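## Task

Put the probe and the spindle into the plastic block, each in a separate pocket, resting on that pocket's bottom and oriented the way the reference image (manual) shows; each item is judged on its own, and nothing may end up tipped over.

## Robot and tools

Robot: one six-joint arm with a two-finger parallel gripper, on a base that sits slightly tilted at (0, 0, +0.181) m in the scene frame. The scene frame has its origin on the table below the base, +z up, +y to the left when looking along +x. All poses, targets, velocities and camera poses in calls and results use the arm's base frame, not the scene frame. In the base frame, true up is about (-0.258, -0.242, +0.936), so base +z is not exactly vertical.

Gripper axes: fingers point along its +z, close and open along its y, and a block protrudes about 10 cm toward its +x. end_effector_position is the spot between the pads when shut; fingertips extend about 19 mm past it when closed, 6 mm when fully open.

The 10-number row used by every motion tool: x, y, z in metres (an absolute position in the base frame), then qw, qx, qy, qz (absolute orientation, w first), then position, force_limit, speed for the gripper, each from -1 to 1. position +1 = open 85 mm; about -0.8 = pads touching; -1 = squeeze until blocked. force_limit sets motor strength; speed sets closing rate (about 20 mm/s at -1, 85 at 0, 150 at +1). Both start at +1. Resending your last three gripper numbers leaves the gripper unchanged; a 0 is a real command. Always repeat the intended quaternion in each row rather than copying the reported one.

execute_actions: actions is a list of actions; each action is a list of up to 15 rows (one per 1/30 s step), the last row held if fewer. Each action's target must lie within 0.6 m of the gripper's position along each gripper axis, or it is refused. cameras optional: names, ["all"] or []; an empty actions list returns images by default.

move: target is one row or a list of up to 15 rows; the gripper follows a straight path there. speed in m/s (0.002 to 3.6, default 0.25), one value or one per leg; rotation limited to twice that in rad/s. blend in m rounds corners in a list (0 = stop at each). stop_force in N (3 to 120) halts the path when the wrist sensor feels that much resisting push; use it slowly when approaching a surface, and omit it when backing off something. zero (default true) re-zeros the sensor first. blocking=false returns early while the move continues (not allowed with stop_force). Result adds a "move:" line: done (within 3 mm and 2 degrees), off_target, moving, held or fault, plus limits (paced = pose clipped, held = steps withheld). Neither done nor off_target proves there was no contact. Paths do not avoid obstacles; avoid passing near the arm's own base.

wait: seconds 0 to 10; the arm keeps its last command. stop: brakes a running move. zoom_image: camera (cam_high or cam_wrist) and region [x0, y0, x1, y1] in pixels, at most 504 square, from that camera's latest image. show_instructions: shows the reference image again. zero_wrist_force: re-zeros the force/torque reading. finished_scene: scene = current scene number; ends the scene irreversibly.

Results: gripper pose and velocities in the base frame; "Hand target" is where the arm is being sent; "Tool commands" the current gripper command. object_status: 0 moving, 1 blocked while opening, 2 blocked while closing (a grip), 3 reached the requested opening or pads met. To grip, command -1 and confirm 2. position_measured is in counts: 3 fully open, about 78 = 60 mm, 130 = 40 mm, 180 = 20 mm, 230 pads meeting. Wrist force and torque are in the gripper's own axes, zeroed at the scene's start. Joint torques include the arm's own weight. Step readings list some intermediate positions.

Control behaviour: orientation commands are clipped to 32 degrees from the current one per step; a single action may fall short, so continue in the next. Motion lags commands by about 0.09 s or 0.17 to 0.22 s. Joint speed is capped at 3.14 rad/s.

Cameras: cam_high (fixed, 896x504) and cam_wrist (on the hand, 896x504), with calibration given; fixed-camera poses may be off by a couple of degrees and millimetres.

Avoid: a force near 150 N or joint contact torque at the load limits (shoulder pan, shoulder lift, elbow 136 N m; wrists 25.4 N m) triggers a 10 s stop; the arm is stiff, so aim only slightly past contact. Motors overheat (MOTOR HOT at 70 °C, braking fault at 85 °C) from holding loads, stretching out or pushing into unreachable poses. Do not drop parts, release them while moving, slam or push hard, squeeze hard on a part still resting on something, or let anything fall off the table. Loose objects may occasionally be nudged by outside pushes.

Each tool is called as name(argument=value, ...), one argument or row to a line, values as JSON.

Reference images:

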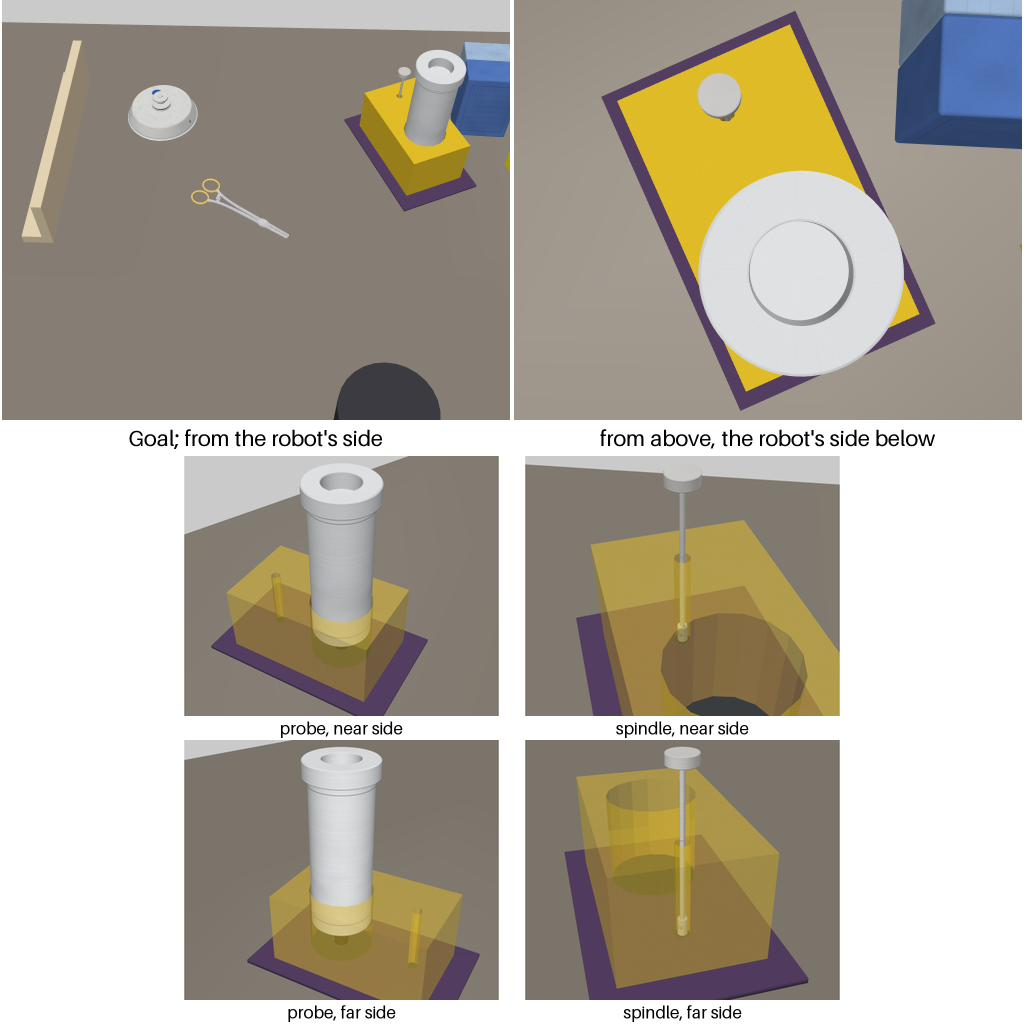

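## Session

execute_actions(
  actions=[],
)

Scene clock: 0.00 s.
end_effector_position=(+0.5347, +0.2594, +0.1594) position_measured=3 object_status=3 end_effector_quat_wxyz=(+0.705, -0.236, -0.659, -0.114)
Joint positions: [0.003 -0.454 0.7 -0.222 -1.064 0.173]
Joint velocities: within noise
Joint torques (N m): no reading
Wrist force (N): no reading
Wrist torque (N m): no reading
Wrist force, peak (N): no reading
Hand target: +0.5347, +0.2594, +0.1594; +0.705, -0.236, -0.659, -0.114
Tool commands: gripper/position=+1.0 gripper/force_limit=+1.0 gripper/speed=+1.0
camera_calibration:
cam_wrist: T_world_to_cam=[[0.492707, 0.849598, -0.188209, -0.443505], [0.180256, -0.311238, -0.93308, 0.152144], [-0.851321, 0.425809, -0.306495, 0.524308], [0, 0, 0, 1]] pos_world=[0.637448, 0.200899, 0.219189]

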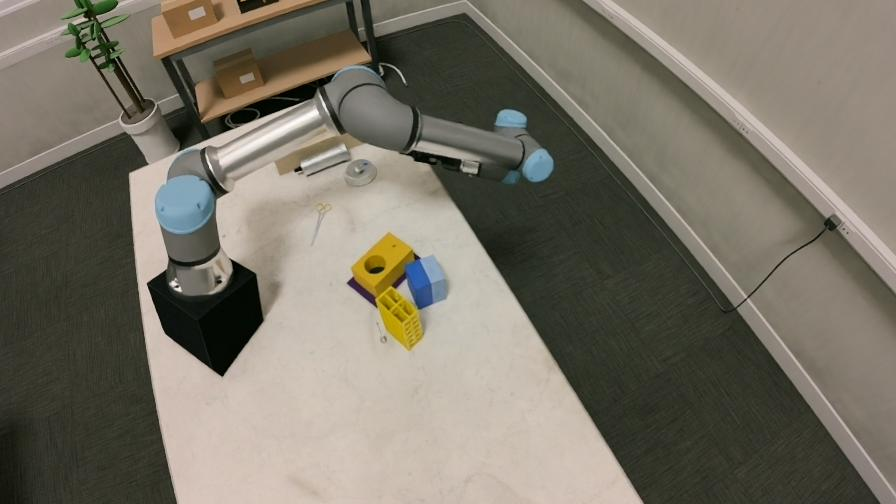

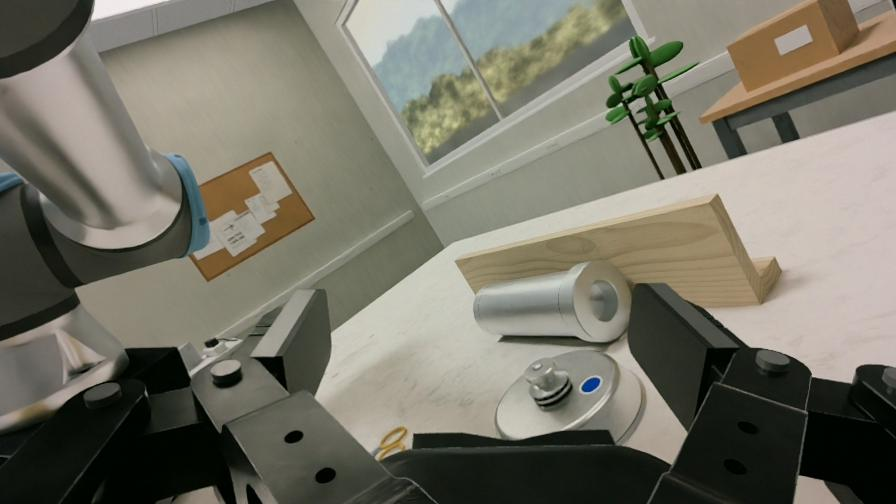

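zoom_image(
  camera="cam_high",
  region=[340, 220, 460, 360],
)

zoom_image(
  camera="cam_high",
  region=[260, 130, 400, 250],
)

zoom_image(
  camera="cam_wrist",
  region=[430, 170, 800, 470],
)

Scaled by 3.600 from the camera's 896x504 image, which has a finer 1280x720 frame.

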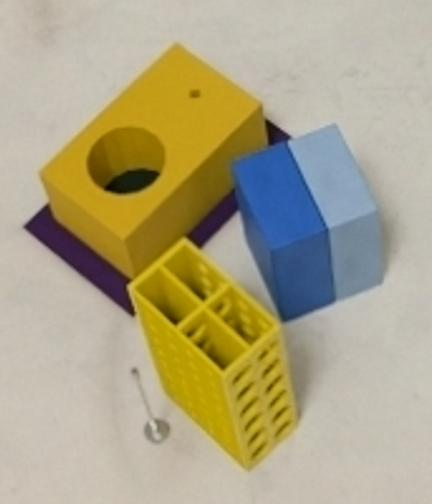

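Scaled by 3.600 from the camera's 896x504 image, which has a finer 1280x720 frame.

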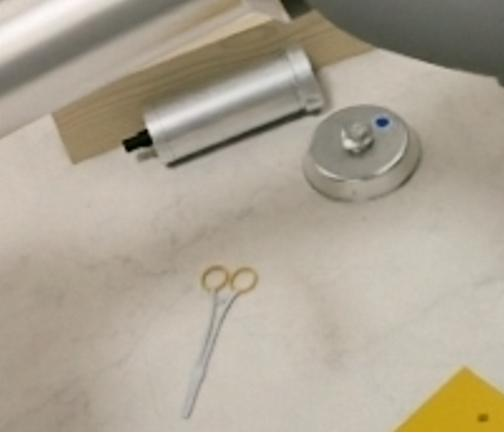

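Scaled by 1.362 from the camera's 896x504 image, which has a finer 1280x720 frame.

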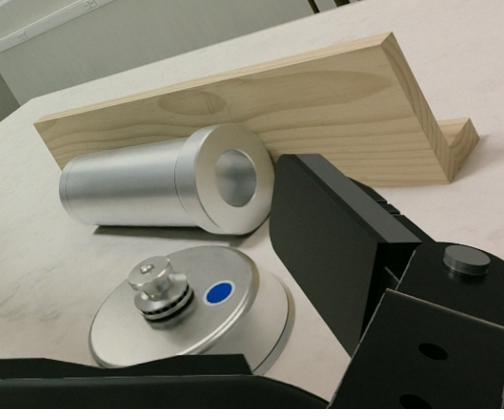

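move(
  target=[
    [0.483,0.211,0.347,0.705,-0.236,-0.659,-0.114,1,1,1],
    [0.2393,0.3736,0.3211,0.139,-0.070,0.981,0.113,1,1,1],
  ],
  speed=[0.35,0.45],
  blend=[0.08,0],
  cameras=["all"],
)

Scene clock: 38.53 s.
end_effector_position=(+0.2393, +0.3736, +0.3211) position_measured=3 object_status=3 end_effector_quat_wxyz=(+0.139, -0.070, +0.981, +0.113)
Joint positions: [0.68 -1.94 2.023 -2.012 -1.544 0.542]
Joint torques (N m): [10.34 -25.65 -9.93 -4.08 -2.94 2.56]
Wrist force (N): [-0.7 1.2 -1.2]
Wrist torque (N m): [0.30 0.42 0.11]
Wrist force, peak (N): [-2.3 1.2 -0.2]
Hand target: +0.2393, +0.3736, +0.3211; +0.139, -0.070, +0.981, +0.113
Off the commanded pose: 0.000 m, 0 deg.
move: done
camera_calibration:
cam_wrist: T_world_to_cam=[[-0.170472, 0.958918, 0.226748, -0.379875], [0.817119, 0.00896763, 0.576399, -0.364971], [0.550686, 0.28354, -0.785079, 0.145061], [0, 0, 0, 1]] pos_world=[0.153583, 0.326412, 0.410389]

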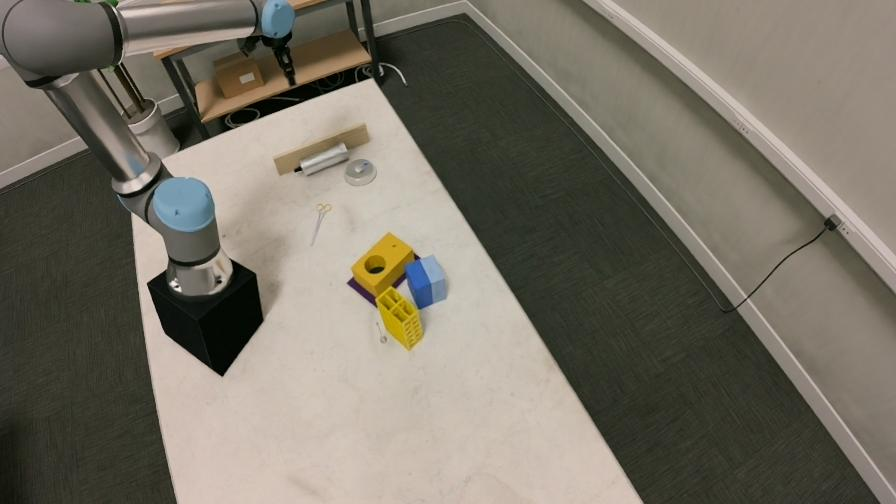

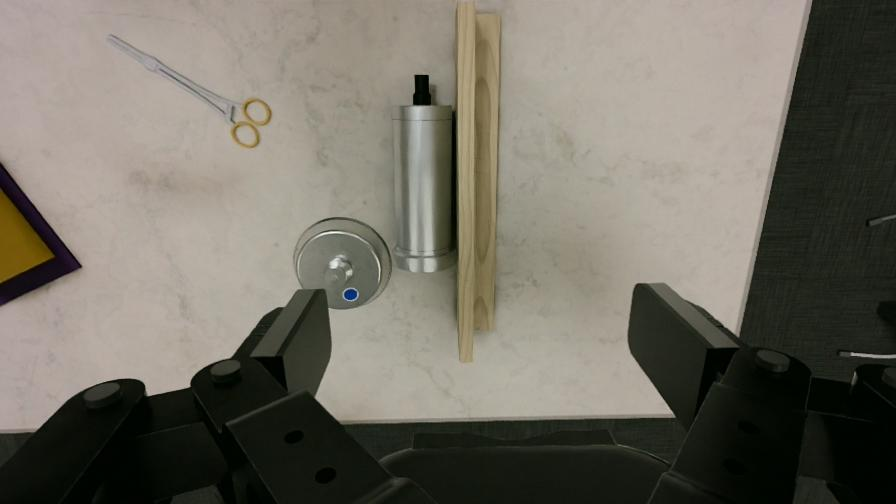

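move(
  target=[0.2322,0.3896,0.1097,0.139,-0.070,0.981,0.113,-0.42,-0.7,0],
  speed=0.3,
  cameras=["all"],
)

zoom_image(
  camera="cam_wrist",
  region=[380, 150, 600, 400],
)

Scene clock: 70.57 s.
end_effector_position=(+0.2322, +0.3896, +0.1098) position_measured=182 object_status=3 end_effector_quat_wxyz=(+0.139, -0.070, +0.981, +0.113)
Joint positions: [0.73 -1.652 2.415 -2.694 -1.562 0.589]
Joint torques (N m): [10.48 -16.08 0.02 -3.86 -3.26 2.51]
Wrist force (N): [-0.9 1.2 -0.7]
Wrist torque (N m): [0.32 0.45 0.12]
Wrist force, peak (N): [-1.3 1.7 -2.2]
Hand target: +0.2322, +0.3896, +0.1097; +0.139, -0.070, +0.981, +0.113
Off the commanded pose: 0.000 m, 0 deg.
move: done
camera_calibration:
cam_wrist: T_world_to_cam=[[-0.170574, 0.958947, 0.22655, -0.348467], [0.816966, 0.00909446, 0.576615, -0.237444], [0.550883, 0.283439, -0.784978, -0.0214902], [0, 0, 0, 1]] pos_world=[0.146383, 0.342412, 0.198989]

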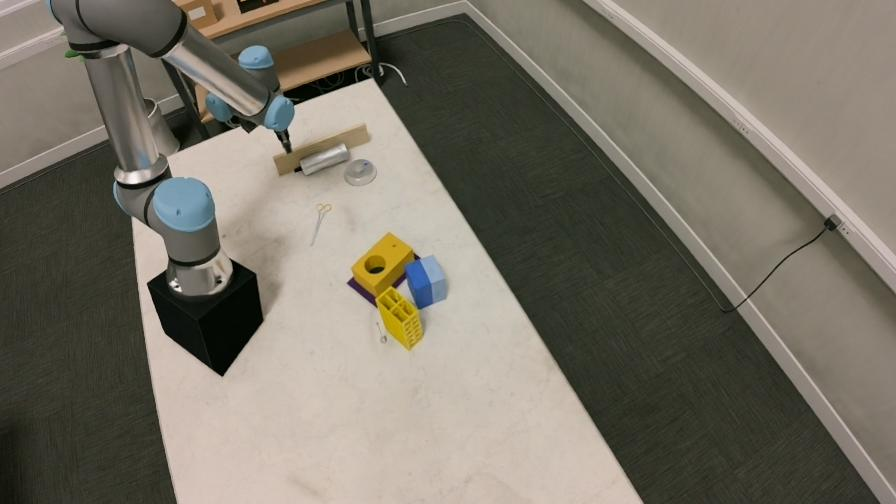

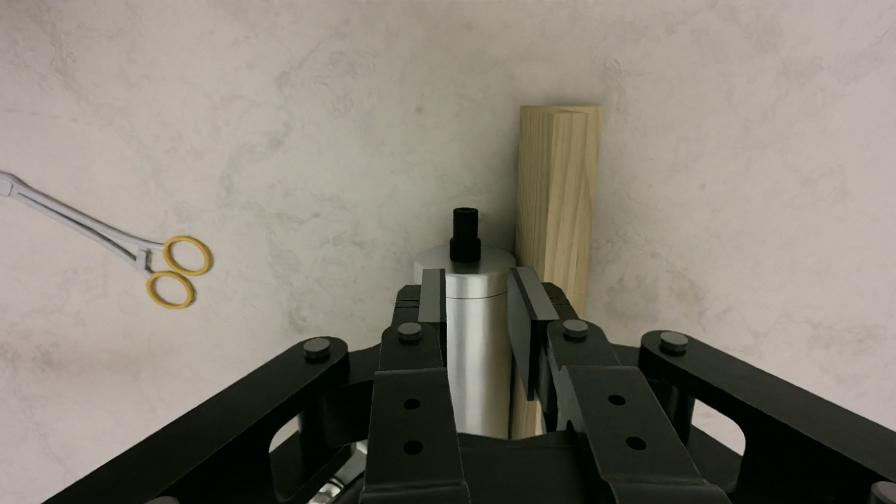

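Scaled by 2.016 from the camera's 896x504 image, which has a finer 1280x720 frame.

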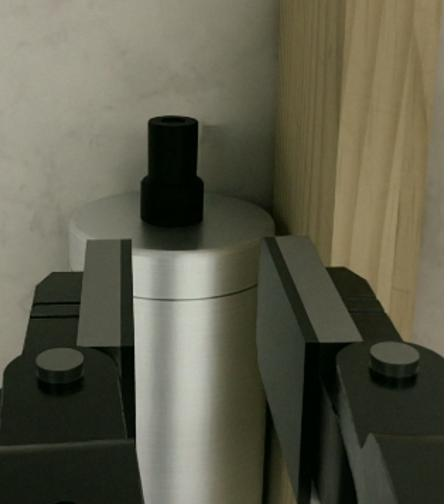

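move(
  target=[
    [0.2368,0.3939,0.0930,0.139,-0.070,0.981,0.113,-0.334,-0.7,0],
    [0.2575,0.4133,0.0180,0.139,-0.070,0.981,0.113,-0.334,-0.7,0],
  ],
  speed=0.07,
  stop_force=6,
  cameras=["cam_wrist"],
)

Scene clock: 95.10 s.
end_effector_position=(+0.2518, +0.4079, +0.0361) position_measured=171 object_status=3 end_effector_quat_wxyz=(+0.138, -0.070, +0.982, +0.112)
Joint positions: [0.731 -1.386 2.426 -2.969 -1.563 0.59]
Joint torques (N m): [4.16 -26.96 -8.06 -2.83 -0.41 -0.26]
Wrist force (N): [-0.7 1.5 -0.7]
Wrist torque (N m): [0.37 0.42 0.12]
Wrist force, peak (N): [57.2 -66.2 -183.3]
Hand target: +0.2518, +0.4079, +0.0361; +0.138, -0.070, +0.982, +0.112
Tool commands: gripper/position=-0.333333 gripper/force_limit=-0.701961 gripper/speed=+0.003922
Off the commanded pose: 0.020 m, 0 deg.
FORCE FAULT: contact force on the arm reached its limit, and the arm stopped for 10 seconds. The contact can be on any part of the arm, not only on its tool. That time counts as 20 of the actions that you can send in this scene. The arm's remaining commands of this call were not run. The arm's target is now where it stood when the stop ended, not its last command. The arm accepts commands again.
move: fault; path passed 1 of 2 targets
camera_calibration:
cam_wrist: T_world_to_cam=[[-0.170303, 0.959264, 0.225411, -0.34622], [0.817974, 0.010064, 0.575168, -0.211806], [0.549469, 0.282333, -0.786366, -0.0944496], [0, 0, 0, 1]] pos_world=[0.166186, 0.360915, 0.125594]
Images, in order (width x height): cam_wrist 896x504.

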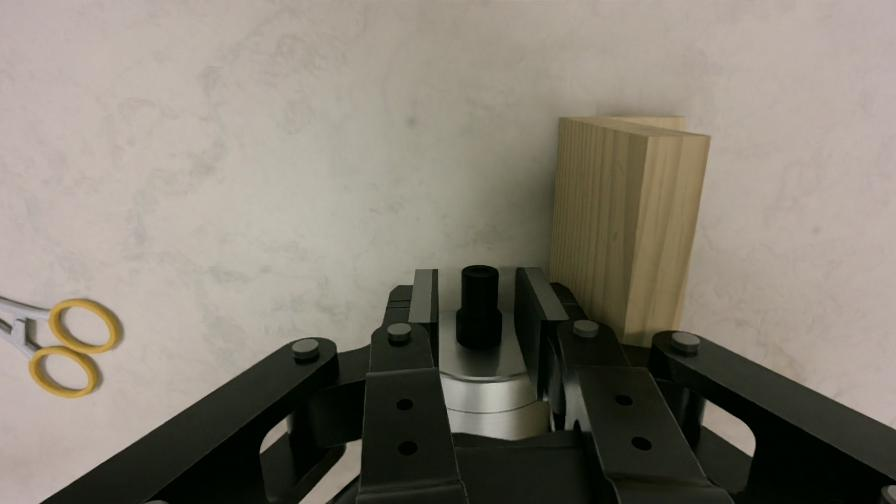

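move(
  target=[0.2208,0.3789,0.1484,0.139,-0.070,0.981,0.113,-0.334,-0.7,0],
  speed=0.15,
  cameras=["all"],
)

zoom_image(
  camera="cam_wrist",
  region=[380, 100, 620, 340],
)

zoom_image(
  camera="cam_high",
  region=[260, 110, 400, 210],
)

Scene clock: 114.97 s.
end_effector_position=(+0.2208, +0.3789, +0.1483) position_measured=171 object_status=3 end_effector_quat_wxyz=(+0.139, -0.070, +0.981, +0.113)
Joint positions: [0.729 -1.78 2.39 -2.541 -1.562 0.588]
Joint torques (N m): [-1.65 -25.21 -28.82 -0.69 2.38 -2.66]
Wrist force (N): [-0.6 1.2 -0.9]
Wrist torque (N m): [0.32 0.40 0.21]
Wrist force, peak (N): [-1.1 1.6 -1.2]
Hand target: +0.2208, +0.3789, +0.1484; +0.139, -0.070, +0.981, +0.113
Off the commanded pose: 0.000 m, 0 deg.
move: done
camera_calibration:
cam_wrist: T_world_to_cam=[[-0.170518, 0.958946, 0.226596, -0.349009], [0.816901, 0.0089851, 0.576708, -0.250268], [0.550996, 0.283445, -0.784896, 0.0180576], [0, 0, 0, 1]] pos_world=[0.134982, 0.331812, 0.237589]

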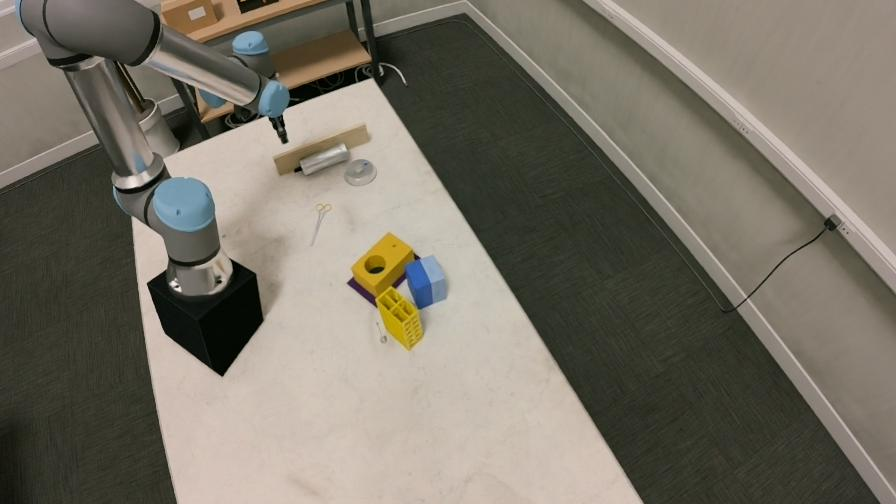

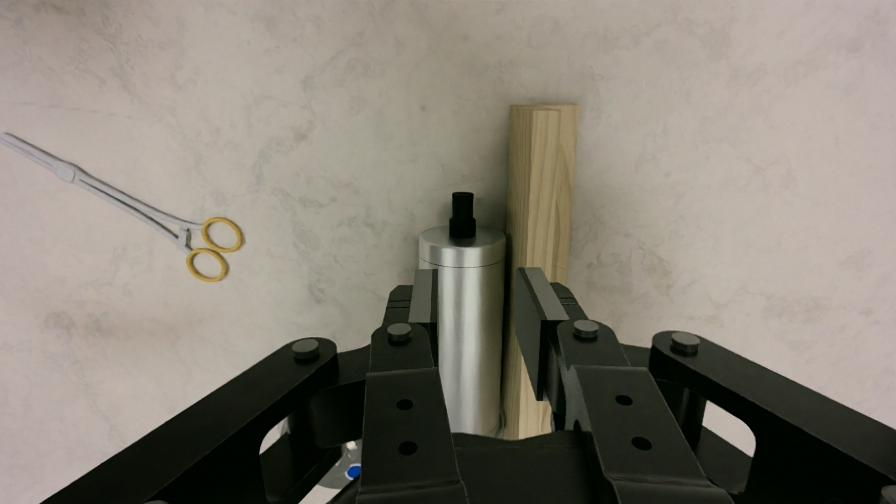

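Scaled by 2.100 from the camera's 896x504 image, which has a finer 1280x720 frame.

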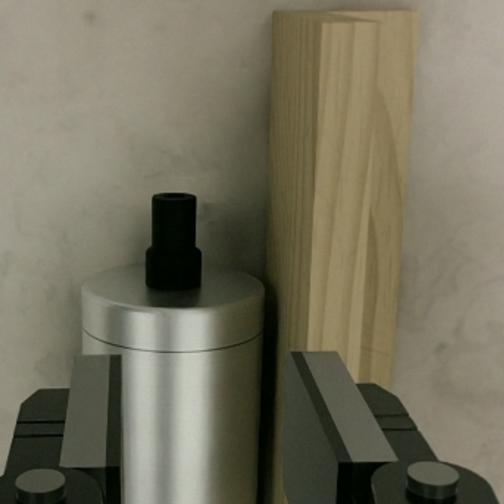

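Scaled by 3.600 from the camera's 896x504 image, which has a finer 1280x720 frame.

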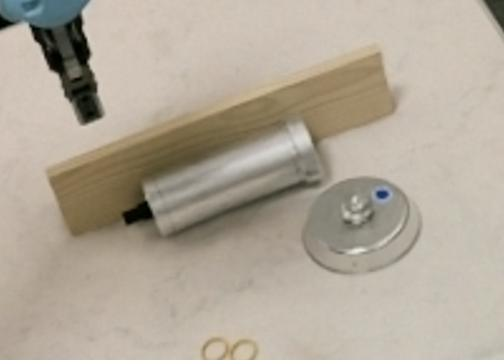

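move(
  target=[0.2442,0.3413,0.0883,0.1162,-0.1036,0.9184,0.3630,-0.44,-0.7,0],
  speed=0.2,
  cameras=["cam_wrist"],
)

zoom_image(
  camera="cam_wrist",
  region=[380, 150, 620, 390],
)

Scene clock: 136.80 s.
end_effector_position=(+0.2442, +0.3413, +0.0883) position_measured=185 object_status=3 end_effector_quat_wxyz=(+0.116, -0.104, +0.919, +0.363)
Joint positions: [0.139 -1.695 2.768 -2.961 -0.843 0.036]
Joint torques (N m): [-3.33 -7.57 5.99 -3.72 3.32 -2.36]
Wrist force (N): [-0.8 2.3 -1.1]
Wrist torque (N m): [0.61 0.45 0.35]
Wrist force, peak (N): [-0.8 2.3 -1.1]
Hand target: +0.2442, +0.3413, +0.0883; +0.116, -0.104, +0.919, +0.363
Off the commanded pose: 0.000 m, 0 deg.
move: done
camera_calibration:
cam_wrist: T_world_to_cam=[[-0.273528, 0.698361, 0.661419, -0.219637], [0.85707, -0.135165, 0.497153, -0.188012], [0.436592, 0.702868, -0.561573, -0.166244], [0, 0, 0, 1]] pos_world=[0.173643, 0.244821, 0.145384]
Images, in order (width x height): cam_wrist 896x504.

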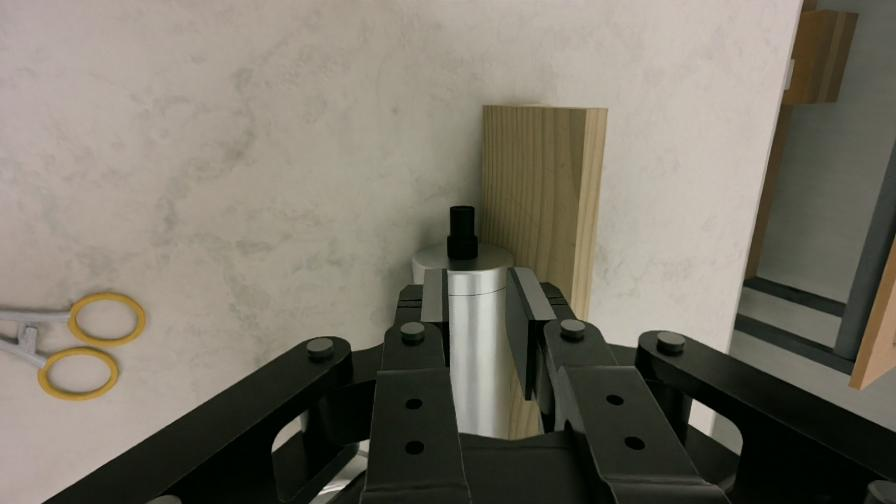

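Scaled by 2.100 from the camera's 896x504 image, which has a finer 1280x720 frame.

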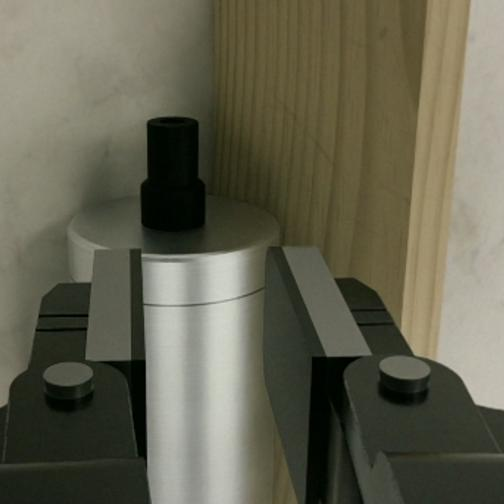

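move(
  target=[0.2590,0.4105,0.0177,0.1162,-0.1036,0.9184,0.3630,-0.44,-0.7,0],
  speed=0.035,
  stop_force=5,
  cameras=["cam_wrist"],
)

zoom_image(
  camera="cam_wrist",
  region=[380, 200, 620, 440],
)

Scene clock: 151.80 s.
end_effector_position=(+0.2590, +0.4105, +0.0177) position_measured=185 object_status=3 end_effector_quat_wxyz=(+0.116, -0.104, +0.919, +0.363)
Joint positions: [0.38 -1.115 2.637 -3.59 -0.939 0.321]
Joint torques (N m): [8.99 -20.86 -10.82 -4.18 -2.31 2.77]
Wrist force (N): [-0.6 1.8 -1.1]
Wrist torque (N m): [0.54 0.39 0.25]
Wrist force, peak (N): [-0.8 2.5 -1.4]
Hand target: +0.2590, +0.4105, +0.0177; +0.116, -0.104, +0.919, +0.363
Off the commanded pose: 0.000 m, 0 deg.
move: done
camera_calibration:
cam_wrist: T_world_to_cam=[[-0.27352, 0.698233, 0.661556, -0.217055], [0.857117, -0.135195, 0.497064, -0.1562], [0.436506, 0.702988, -0.561489, -0.261006], [0, 0, 0, 1]] pos_world=[0.188444, 0.313921, 0.0746836]
Images, in order (width x height): cam_wrist 896x504.

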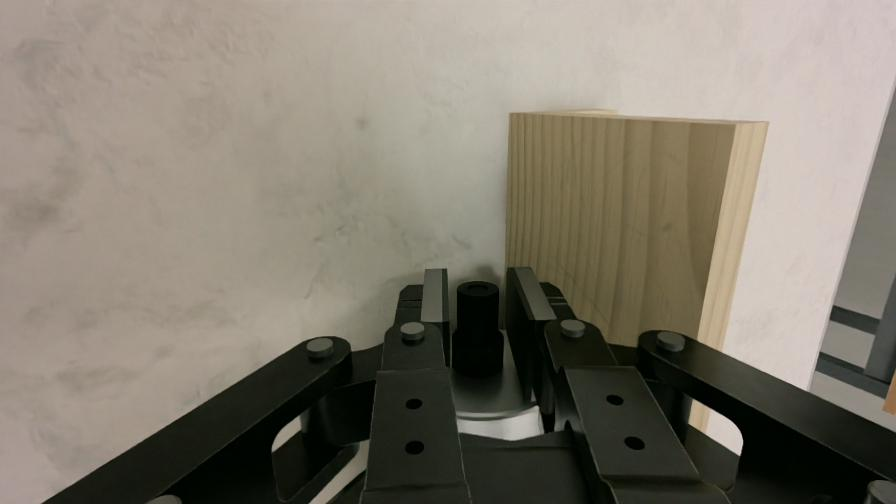

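Scaled by 2.100 from the camera's 896x504 image, which has a finer 1280x720 frame.

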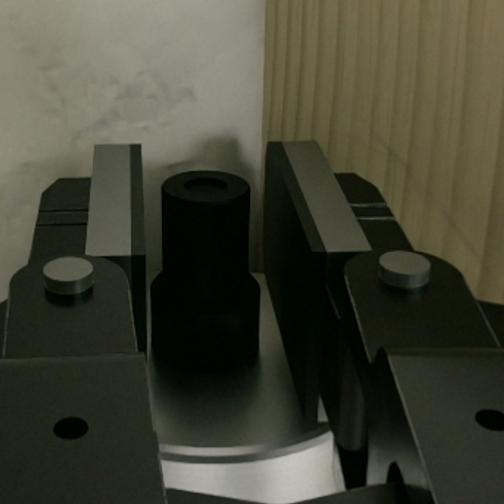

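move(
  target=[
    [0.2590,0.4105,0.0177,0.1162,-0.1036,0.9184,0.3630,-1,-0.9,-1],
    [0.1921,0.4029,-0.0016,0.1162,-0.1036,0.9184,0.3630,-1,-0.9,-1],
    [0.2022,0.3450,-0.0137,0.1162,-0.1036,0.9184,0.3630,-1,-0.9,-1],
  ],
  speed=[0.03,0.05,0.05],
  cameras=["all"],
)

zoom_image(
  camera="cam_high",
  region=[260, 110, 400, 210],
)

Scene clock: 160.67 s.
end_effector_position=(+0.1968, +0.3753, -0.0073) position_measured=193 object_status=2 end_effector_quat_wxyz=(+0.116, -0.103, +0.919, +0.362)
Joint positions: [0.338 -0.92 2.825 -3.945 -0.921 0.275]
Joint torques (N m): [9.4 -31.73 -2.84 -1.52 -1.55 2.04]
Wrist force (N): [-1.5 1.1 2.2]
Wrist torque (N m): [0.71 0.40 0.19]
Wrist force, peak (N): [-4.4 -0.1 1.7]
Hand target: +0.1968, +0.3754, -0.0073; +0.116, -0.103, +0.919, +0.362
Off the commanded pose: 0.031 m, 0 deg.
move: held (a check stopped the path); path passed 2 of 3 targets; limits=held
pose unreachable: on one or more control steps of this call, first in action 0 (counted from 0), an arm could not follow its commanded pose, so it was not sent that pose on those steps. It may still have moved: this result reports where it is.
cause: moving toward the commanded pose would bring two parts of the arm too close to each other (joints 3 (elbow) and 4 (wrist 1) lie between them).
camera_calibration:
cam_wrist: T_world_to_cam=[[-0.272464, 0.699505, 0.660648, -0.193696], [0.857151, -0.135459, 0.496933, -0.0951295], [0.437098, 0.701672, -0.562674, -0.222775], [0, 0, 0, 1]] pos_world=[0.12614, 0.278921, 0.0498884]

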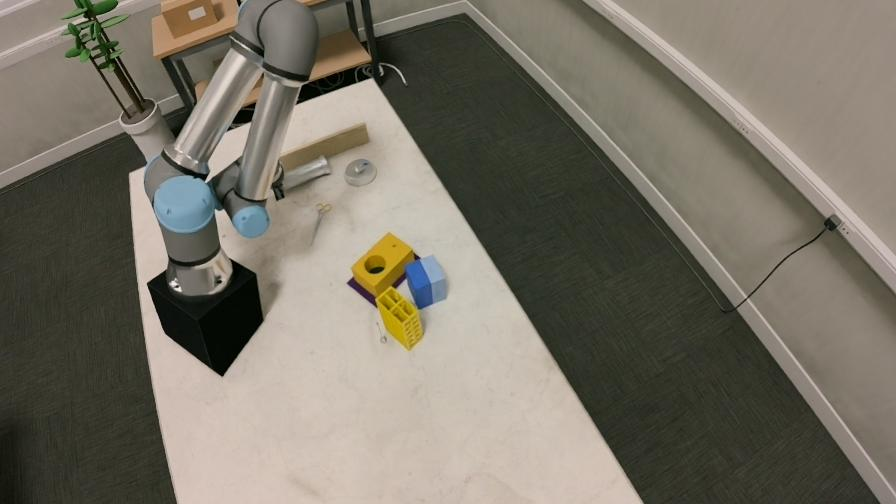

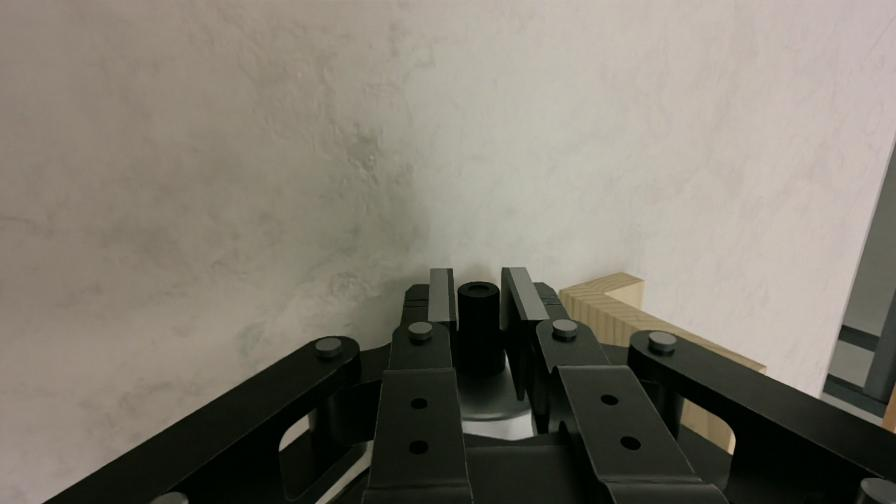

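Scaled by 3.600 from the camera's 896x504 image, which has a finer 1280x720 frame.

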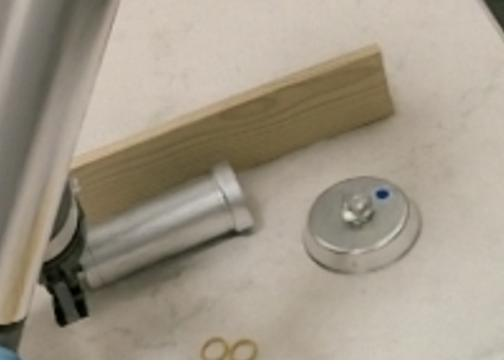

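move(
  target=[
    [0.1968,0.3754,-0.0073,0.1162,-0.1036,0.9184,0.3630,-0.46,-0.9,-1],
    [0.1913,0.3478,0.0211,0.1162,-0.1036,0.9184,0.3630,-0.46,-0.9,-1],
    [0.2132,0.3290,0.1291,0.1162,-0.1036,0.9184,0.3630,-0.46,-0.9,-1],
  ],
  speed=[0.03,0.06,0.15],
  cameras=["all"],
)

Scene clock: 198.83 s.
end_effector_position=(+0.1966, +0.3745, -0.0064) position_measured=187 object_status=3 end_effector_quat_wxyz=(+0.116, -0.104, +0.919, +0.363)
Joint positions: [0.334 -0.923 2.829 -3.943 -0.918 0.27]
Joint torques (N m): [7.67 -17.65 -1.81 -4.43 -1.89 2.32]
Wrist force (N): [-0.6 2.8 -1.1]
Wrist torque (N m): [0.68 0.39 0.24]
Wrist force, peak (N): [-0.5 2.4 -2.3]
Hand target: +0.1966, +0.3746, -0.0065; +0.116, -0.104, +0.919, +0.363
Off the commanded pose: 0.144 m, 0 deg.
move: held (a check stopped the path); path passed 1 of 3 targets; limits=held
pose unreachable: on one or more control steps of this call, first in action 0 (counted from 0), an arm could not follow its commanded pose, so it was not sent that pose on those steps. It may still have moved: this result reports where it is.
cause: moving toward the commanded pose would bring two parts of the arm too close to each other (joints 3 (elbow) and 4 (wrist 1) lie between them).
camera_calibration:
cam_wrist: T_world_to_cam=[[-0.273527, 0.698255, 0.66153, -0.193116], [0.857073, -0.135239, 0.497127, -0.0955755], [0.436587, 0.702958, -0.561465, -0.222065], [0, 0, 0, 1]] pos_world=[0.126043, 0.278021, 0.0505837]

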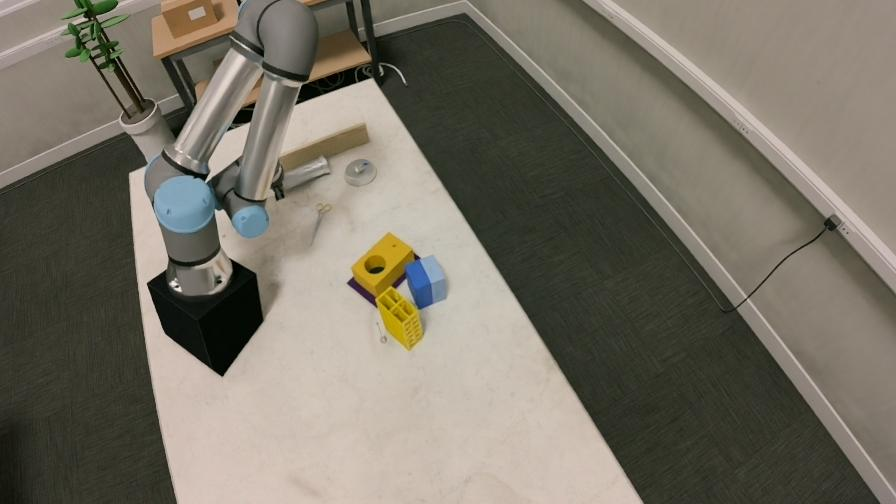

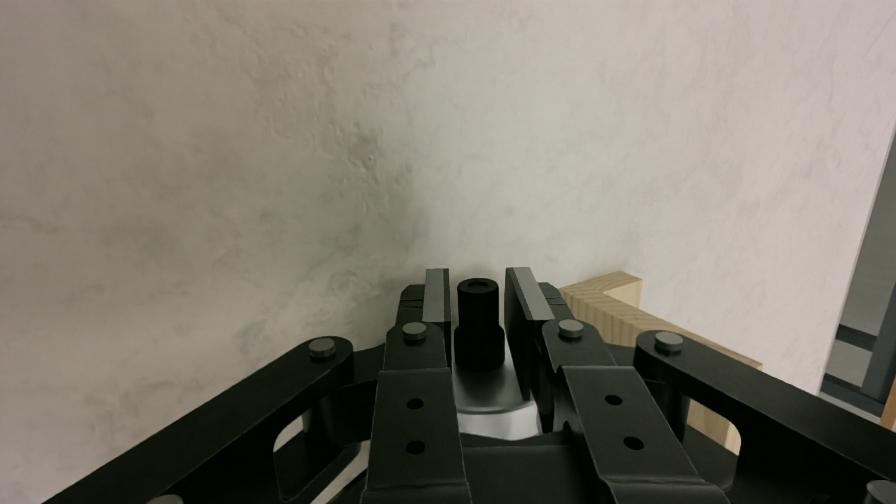

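move(
  target=[
    [0.1955,0.3790,-0.0042,0.139,-0.070,0.981,0.113,-0.46,-0.9,-1],
    [0.1800,0.3645,0.0520,0.139,-0.070,0.981,0.113,-0.46,-0.9,-1],
    [0.2001,0.3517,0.1290,0.139,-0.070,0.981,0.113,-0.46,-0.9,-1],
  ],
  speed=[0.05,0.08,0.15],
  cameras=["all"],
)

Scene clock: 216.23 s.
end_effector_position=(+0.2001, +0.3517, +0.1289) position_measured=187 object_status=3 end_effector_quat_wxyz=(+0.139, -0.070, +0.981, +0.113)
Joint positions: [0.707 -1.846 2.496 -2.58 -1.554 0.567]
Joint torques (N m): [-3.68 -22.64 -26.7 -0.92 2.7 -2.7]
Wrist force (N): [-0.8 1.3 -0.4]
Wrist torque (N m): [0.34 0.43 0.20]
Wrist force, peak (N): [-0.6 2.7 -1.3]
Hand target: +0.2001, +0.3517, +0.1290; +0.139, -0.070, +0.981, +0.113
Off the commanded pose: 0.000 m, 0 deg.
move: done
camera_calibration:
cam_wrist: T_world_to_cam=[[-0.170522, 0.958951, 0.226573, -0.32196], [0.816853, 0.00897825, 0.576776, -0.221932], [0.551066, 0.28343, -0.784853, 0.0219617], [0, 0, 0, 1]] pos_world=[0.114282, 0.304512, 0.218189]

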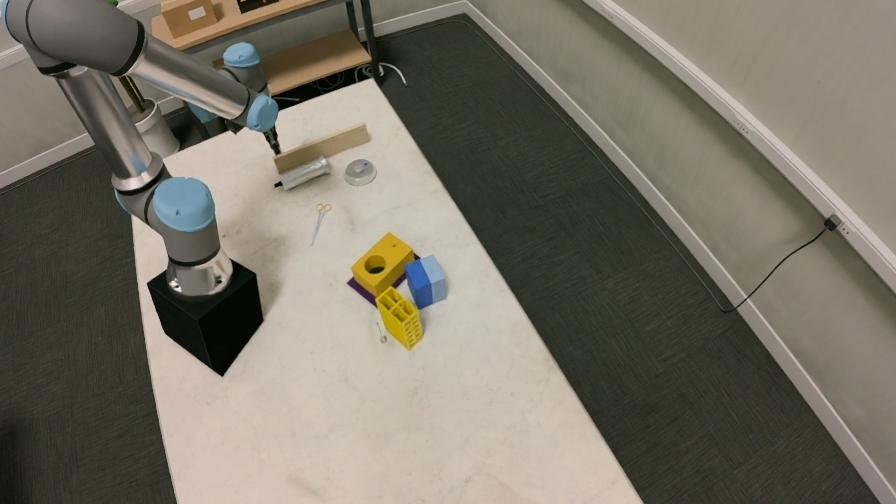

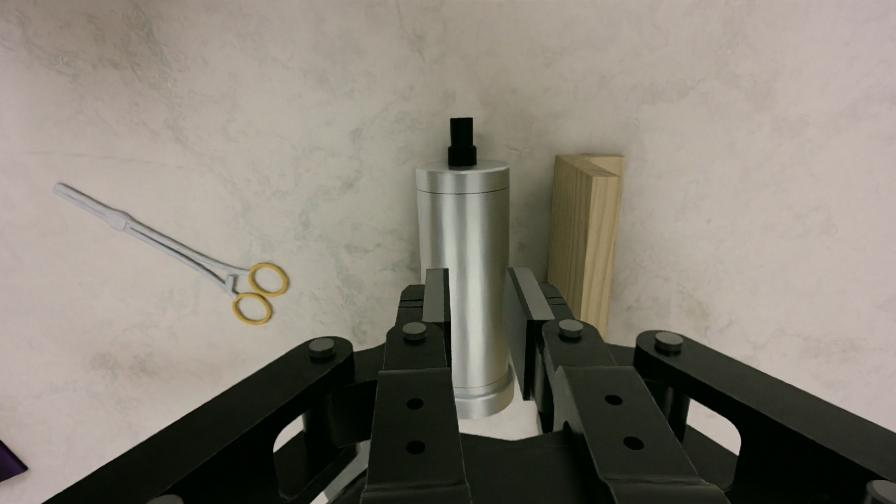

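move(
  target=[
    [0.3183,0.3321,0.2146,-0.2273,-0.1686,0.9393,0.1919,0.513,-0.5,0],
    [0.3327,0.3617,0.1043,-0.2273,-0.1686,0.9393,0.1919,0.513,-0.5,0],
  ],
  speed=[0.3,0.15],
  cameras=["all"],
)

Scene clock: 250.30 s.
end_effector_position=(+0.3327, +0.3616, +0.1044) position_measured=64 object_status=3 end_effector_quat_wxyz=(-0.227, -0.169, +0.940, +0.192)
Joint positions: [0.313 -1.315 1.897 -1.72 -1.135 -0.14]
Joint torques (N m): [7.71 -29.96 -0.85 -2.29 2.76 2.61]
Wrist force (N): [-0.3 1.5 -0.5]
Wrist torque (N m): [0.43 0.22 0.17]
Wrist force, peak (N): [0.6 1.5 -2.1]
Hand target: +0.3327, +0.3617, +0.1043; -0.227, -0.169, +0.940, +0.192
Off the commanded pose: 0.000 m, 0 deg.
move: done
camera_calibration:
cam_wrist: T_world_to_cam=[[-0.213603, 0.864074, 0.455796, -0.278633], [0.957331, 0.278105, -0.0785762, -0.391745], [-0.194655, 0.419564, -0.886609, 0.136341], [0, 0, 0, 1]] pos_world=[0.342052, 0.292502, 0.217099]

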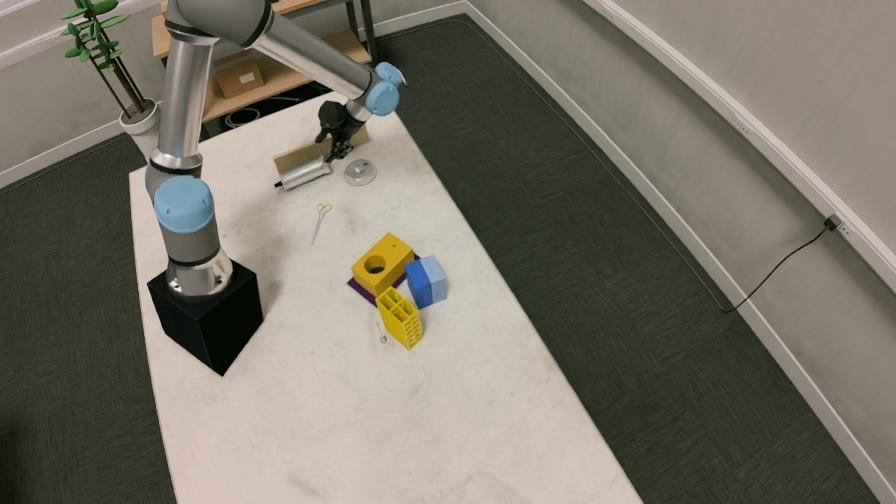

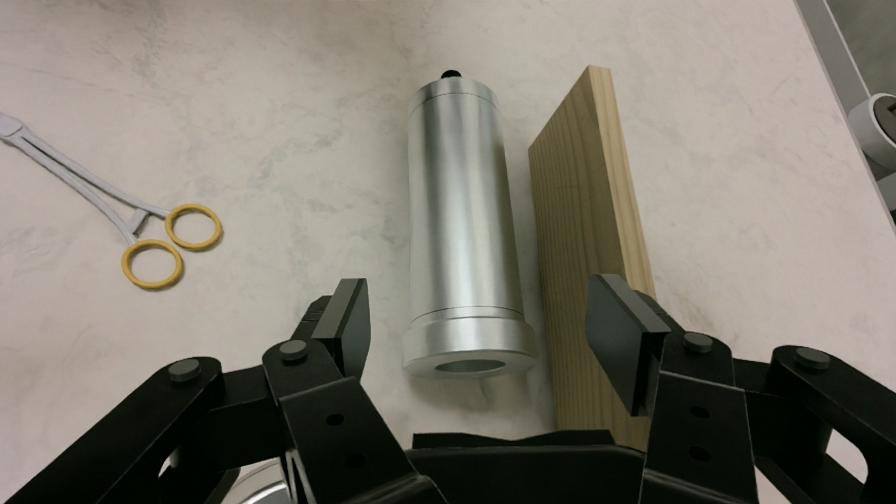

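move(
  target=[0.2834,0.3901,0.0220,-0.2273,-0.1686,0.9393,0.1919,0.513,-0.5,0],
  speed=0.04,
  stop_force=5,
  cameras=["all"],
)

Scene clock: 266.33 s.
end_effector_position=(+0.2857, +0.3886, +0.0261) position_measured=64 object_status=3 end_effector_quat_wxyz=(-0.228, -0.169, +0.940, +0.192)
Joint positions: [0.394 -1.229 2.049 -1.993 -1.103 -0.058]
Joint torques (N m): [-4.97 -41.21 -23.53 -0.03 -0.72 -2.15]
Wrist force (N): [6.2 -5.9 -1.6]
Wrist torque (N m): [0.05 -0.18 -0.03]
Wrist force, peak (N): [30.4 -26.9 -45.3]
Hand target: +0.2857, +0.3886, +0.0261; -0.228, -0.169, +0.940, +0.192
Off the commanded pose: 0.005 m, 0 deg.
move: contact
camera_calibration:
cam_wrist: T_world_to_cam=[[-0.213579, 0.864091, 0.455774, -0.276256], [0.957276, 0.278212, -0.0788686, -0.360493], [-0.194952, 0.419457, -0.886594, 0.0464926], [0, 0, 0, 1]] pos_world=[0.295152, 0.319502, 0.138699]

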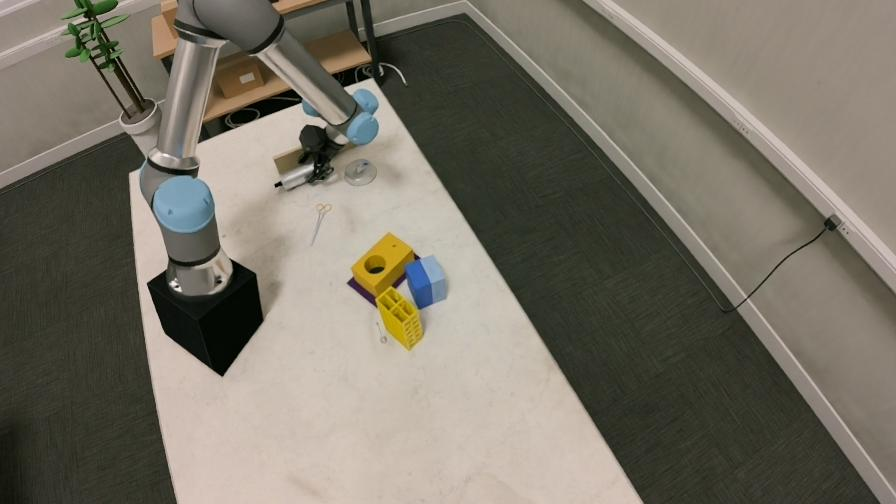

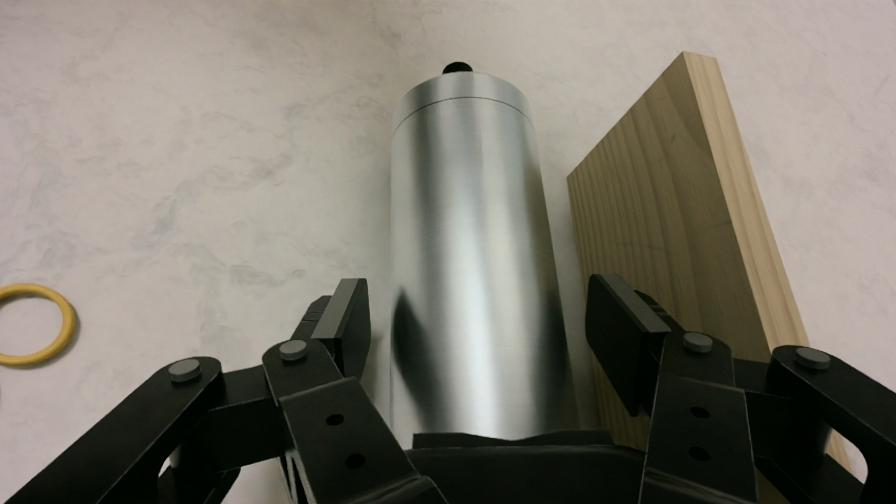

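move(
  target=[0.2857,0.3886,0.0261,-0.2273,-0.1686,0.9393,0.1919,-1,-0.2,-1],
  speed=0.03,
  cameras=["cam_wrist"],
)

Scene clock: 272.60 s.
end_effector_position=(+0.2857, +0.3886, +0.0261) position_measured=105 object_status=0 end_effector_quat_wxyz=(-0.227, -0.169, +0.940, +0.192)
Joint positions: [0.394 -1.229 2.05 -1.994 -1.103 -0.057]
Joint torques (N m): [-1.9 -33.88 6.09 -1.31 -1.51 2.42]
Wrist force (N): [5.8 1.3 -13.7]
Wrist torque (N m): [0.44 0.05 0.23]
Wrist force, peak (N): [7.6 1.8 -14.4]
Hand target: +0.2857, +0.3886, +0.0261; -0.227, -0.169, +0.940, +0.192
Off the commanded pose: 0.000 m, 0 deg.
move: done
camera_calibration:
cam_wrist: T_world_to_cam=[[-0.213651, 0.86407, 0.455781, -0.276275], [0.95734, 0.278105, -0.078471, -0.360524], [-0.194559, 0.419572, -0.886626, 0.0464338], [0, 0, 0, 1]] pos_world=[0.295152, 0.319502, 0.138799]
Images, in order (width x height): cam_wrist 896x504.

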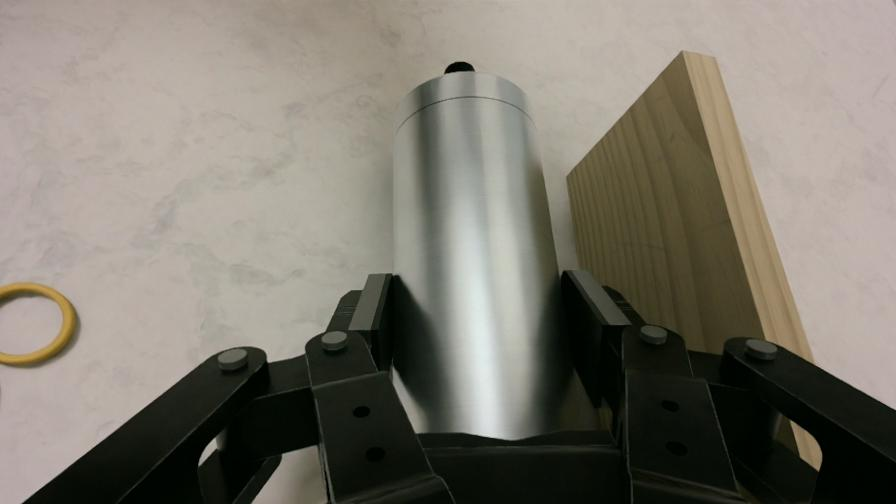

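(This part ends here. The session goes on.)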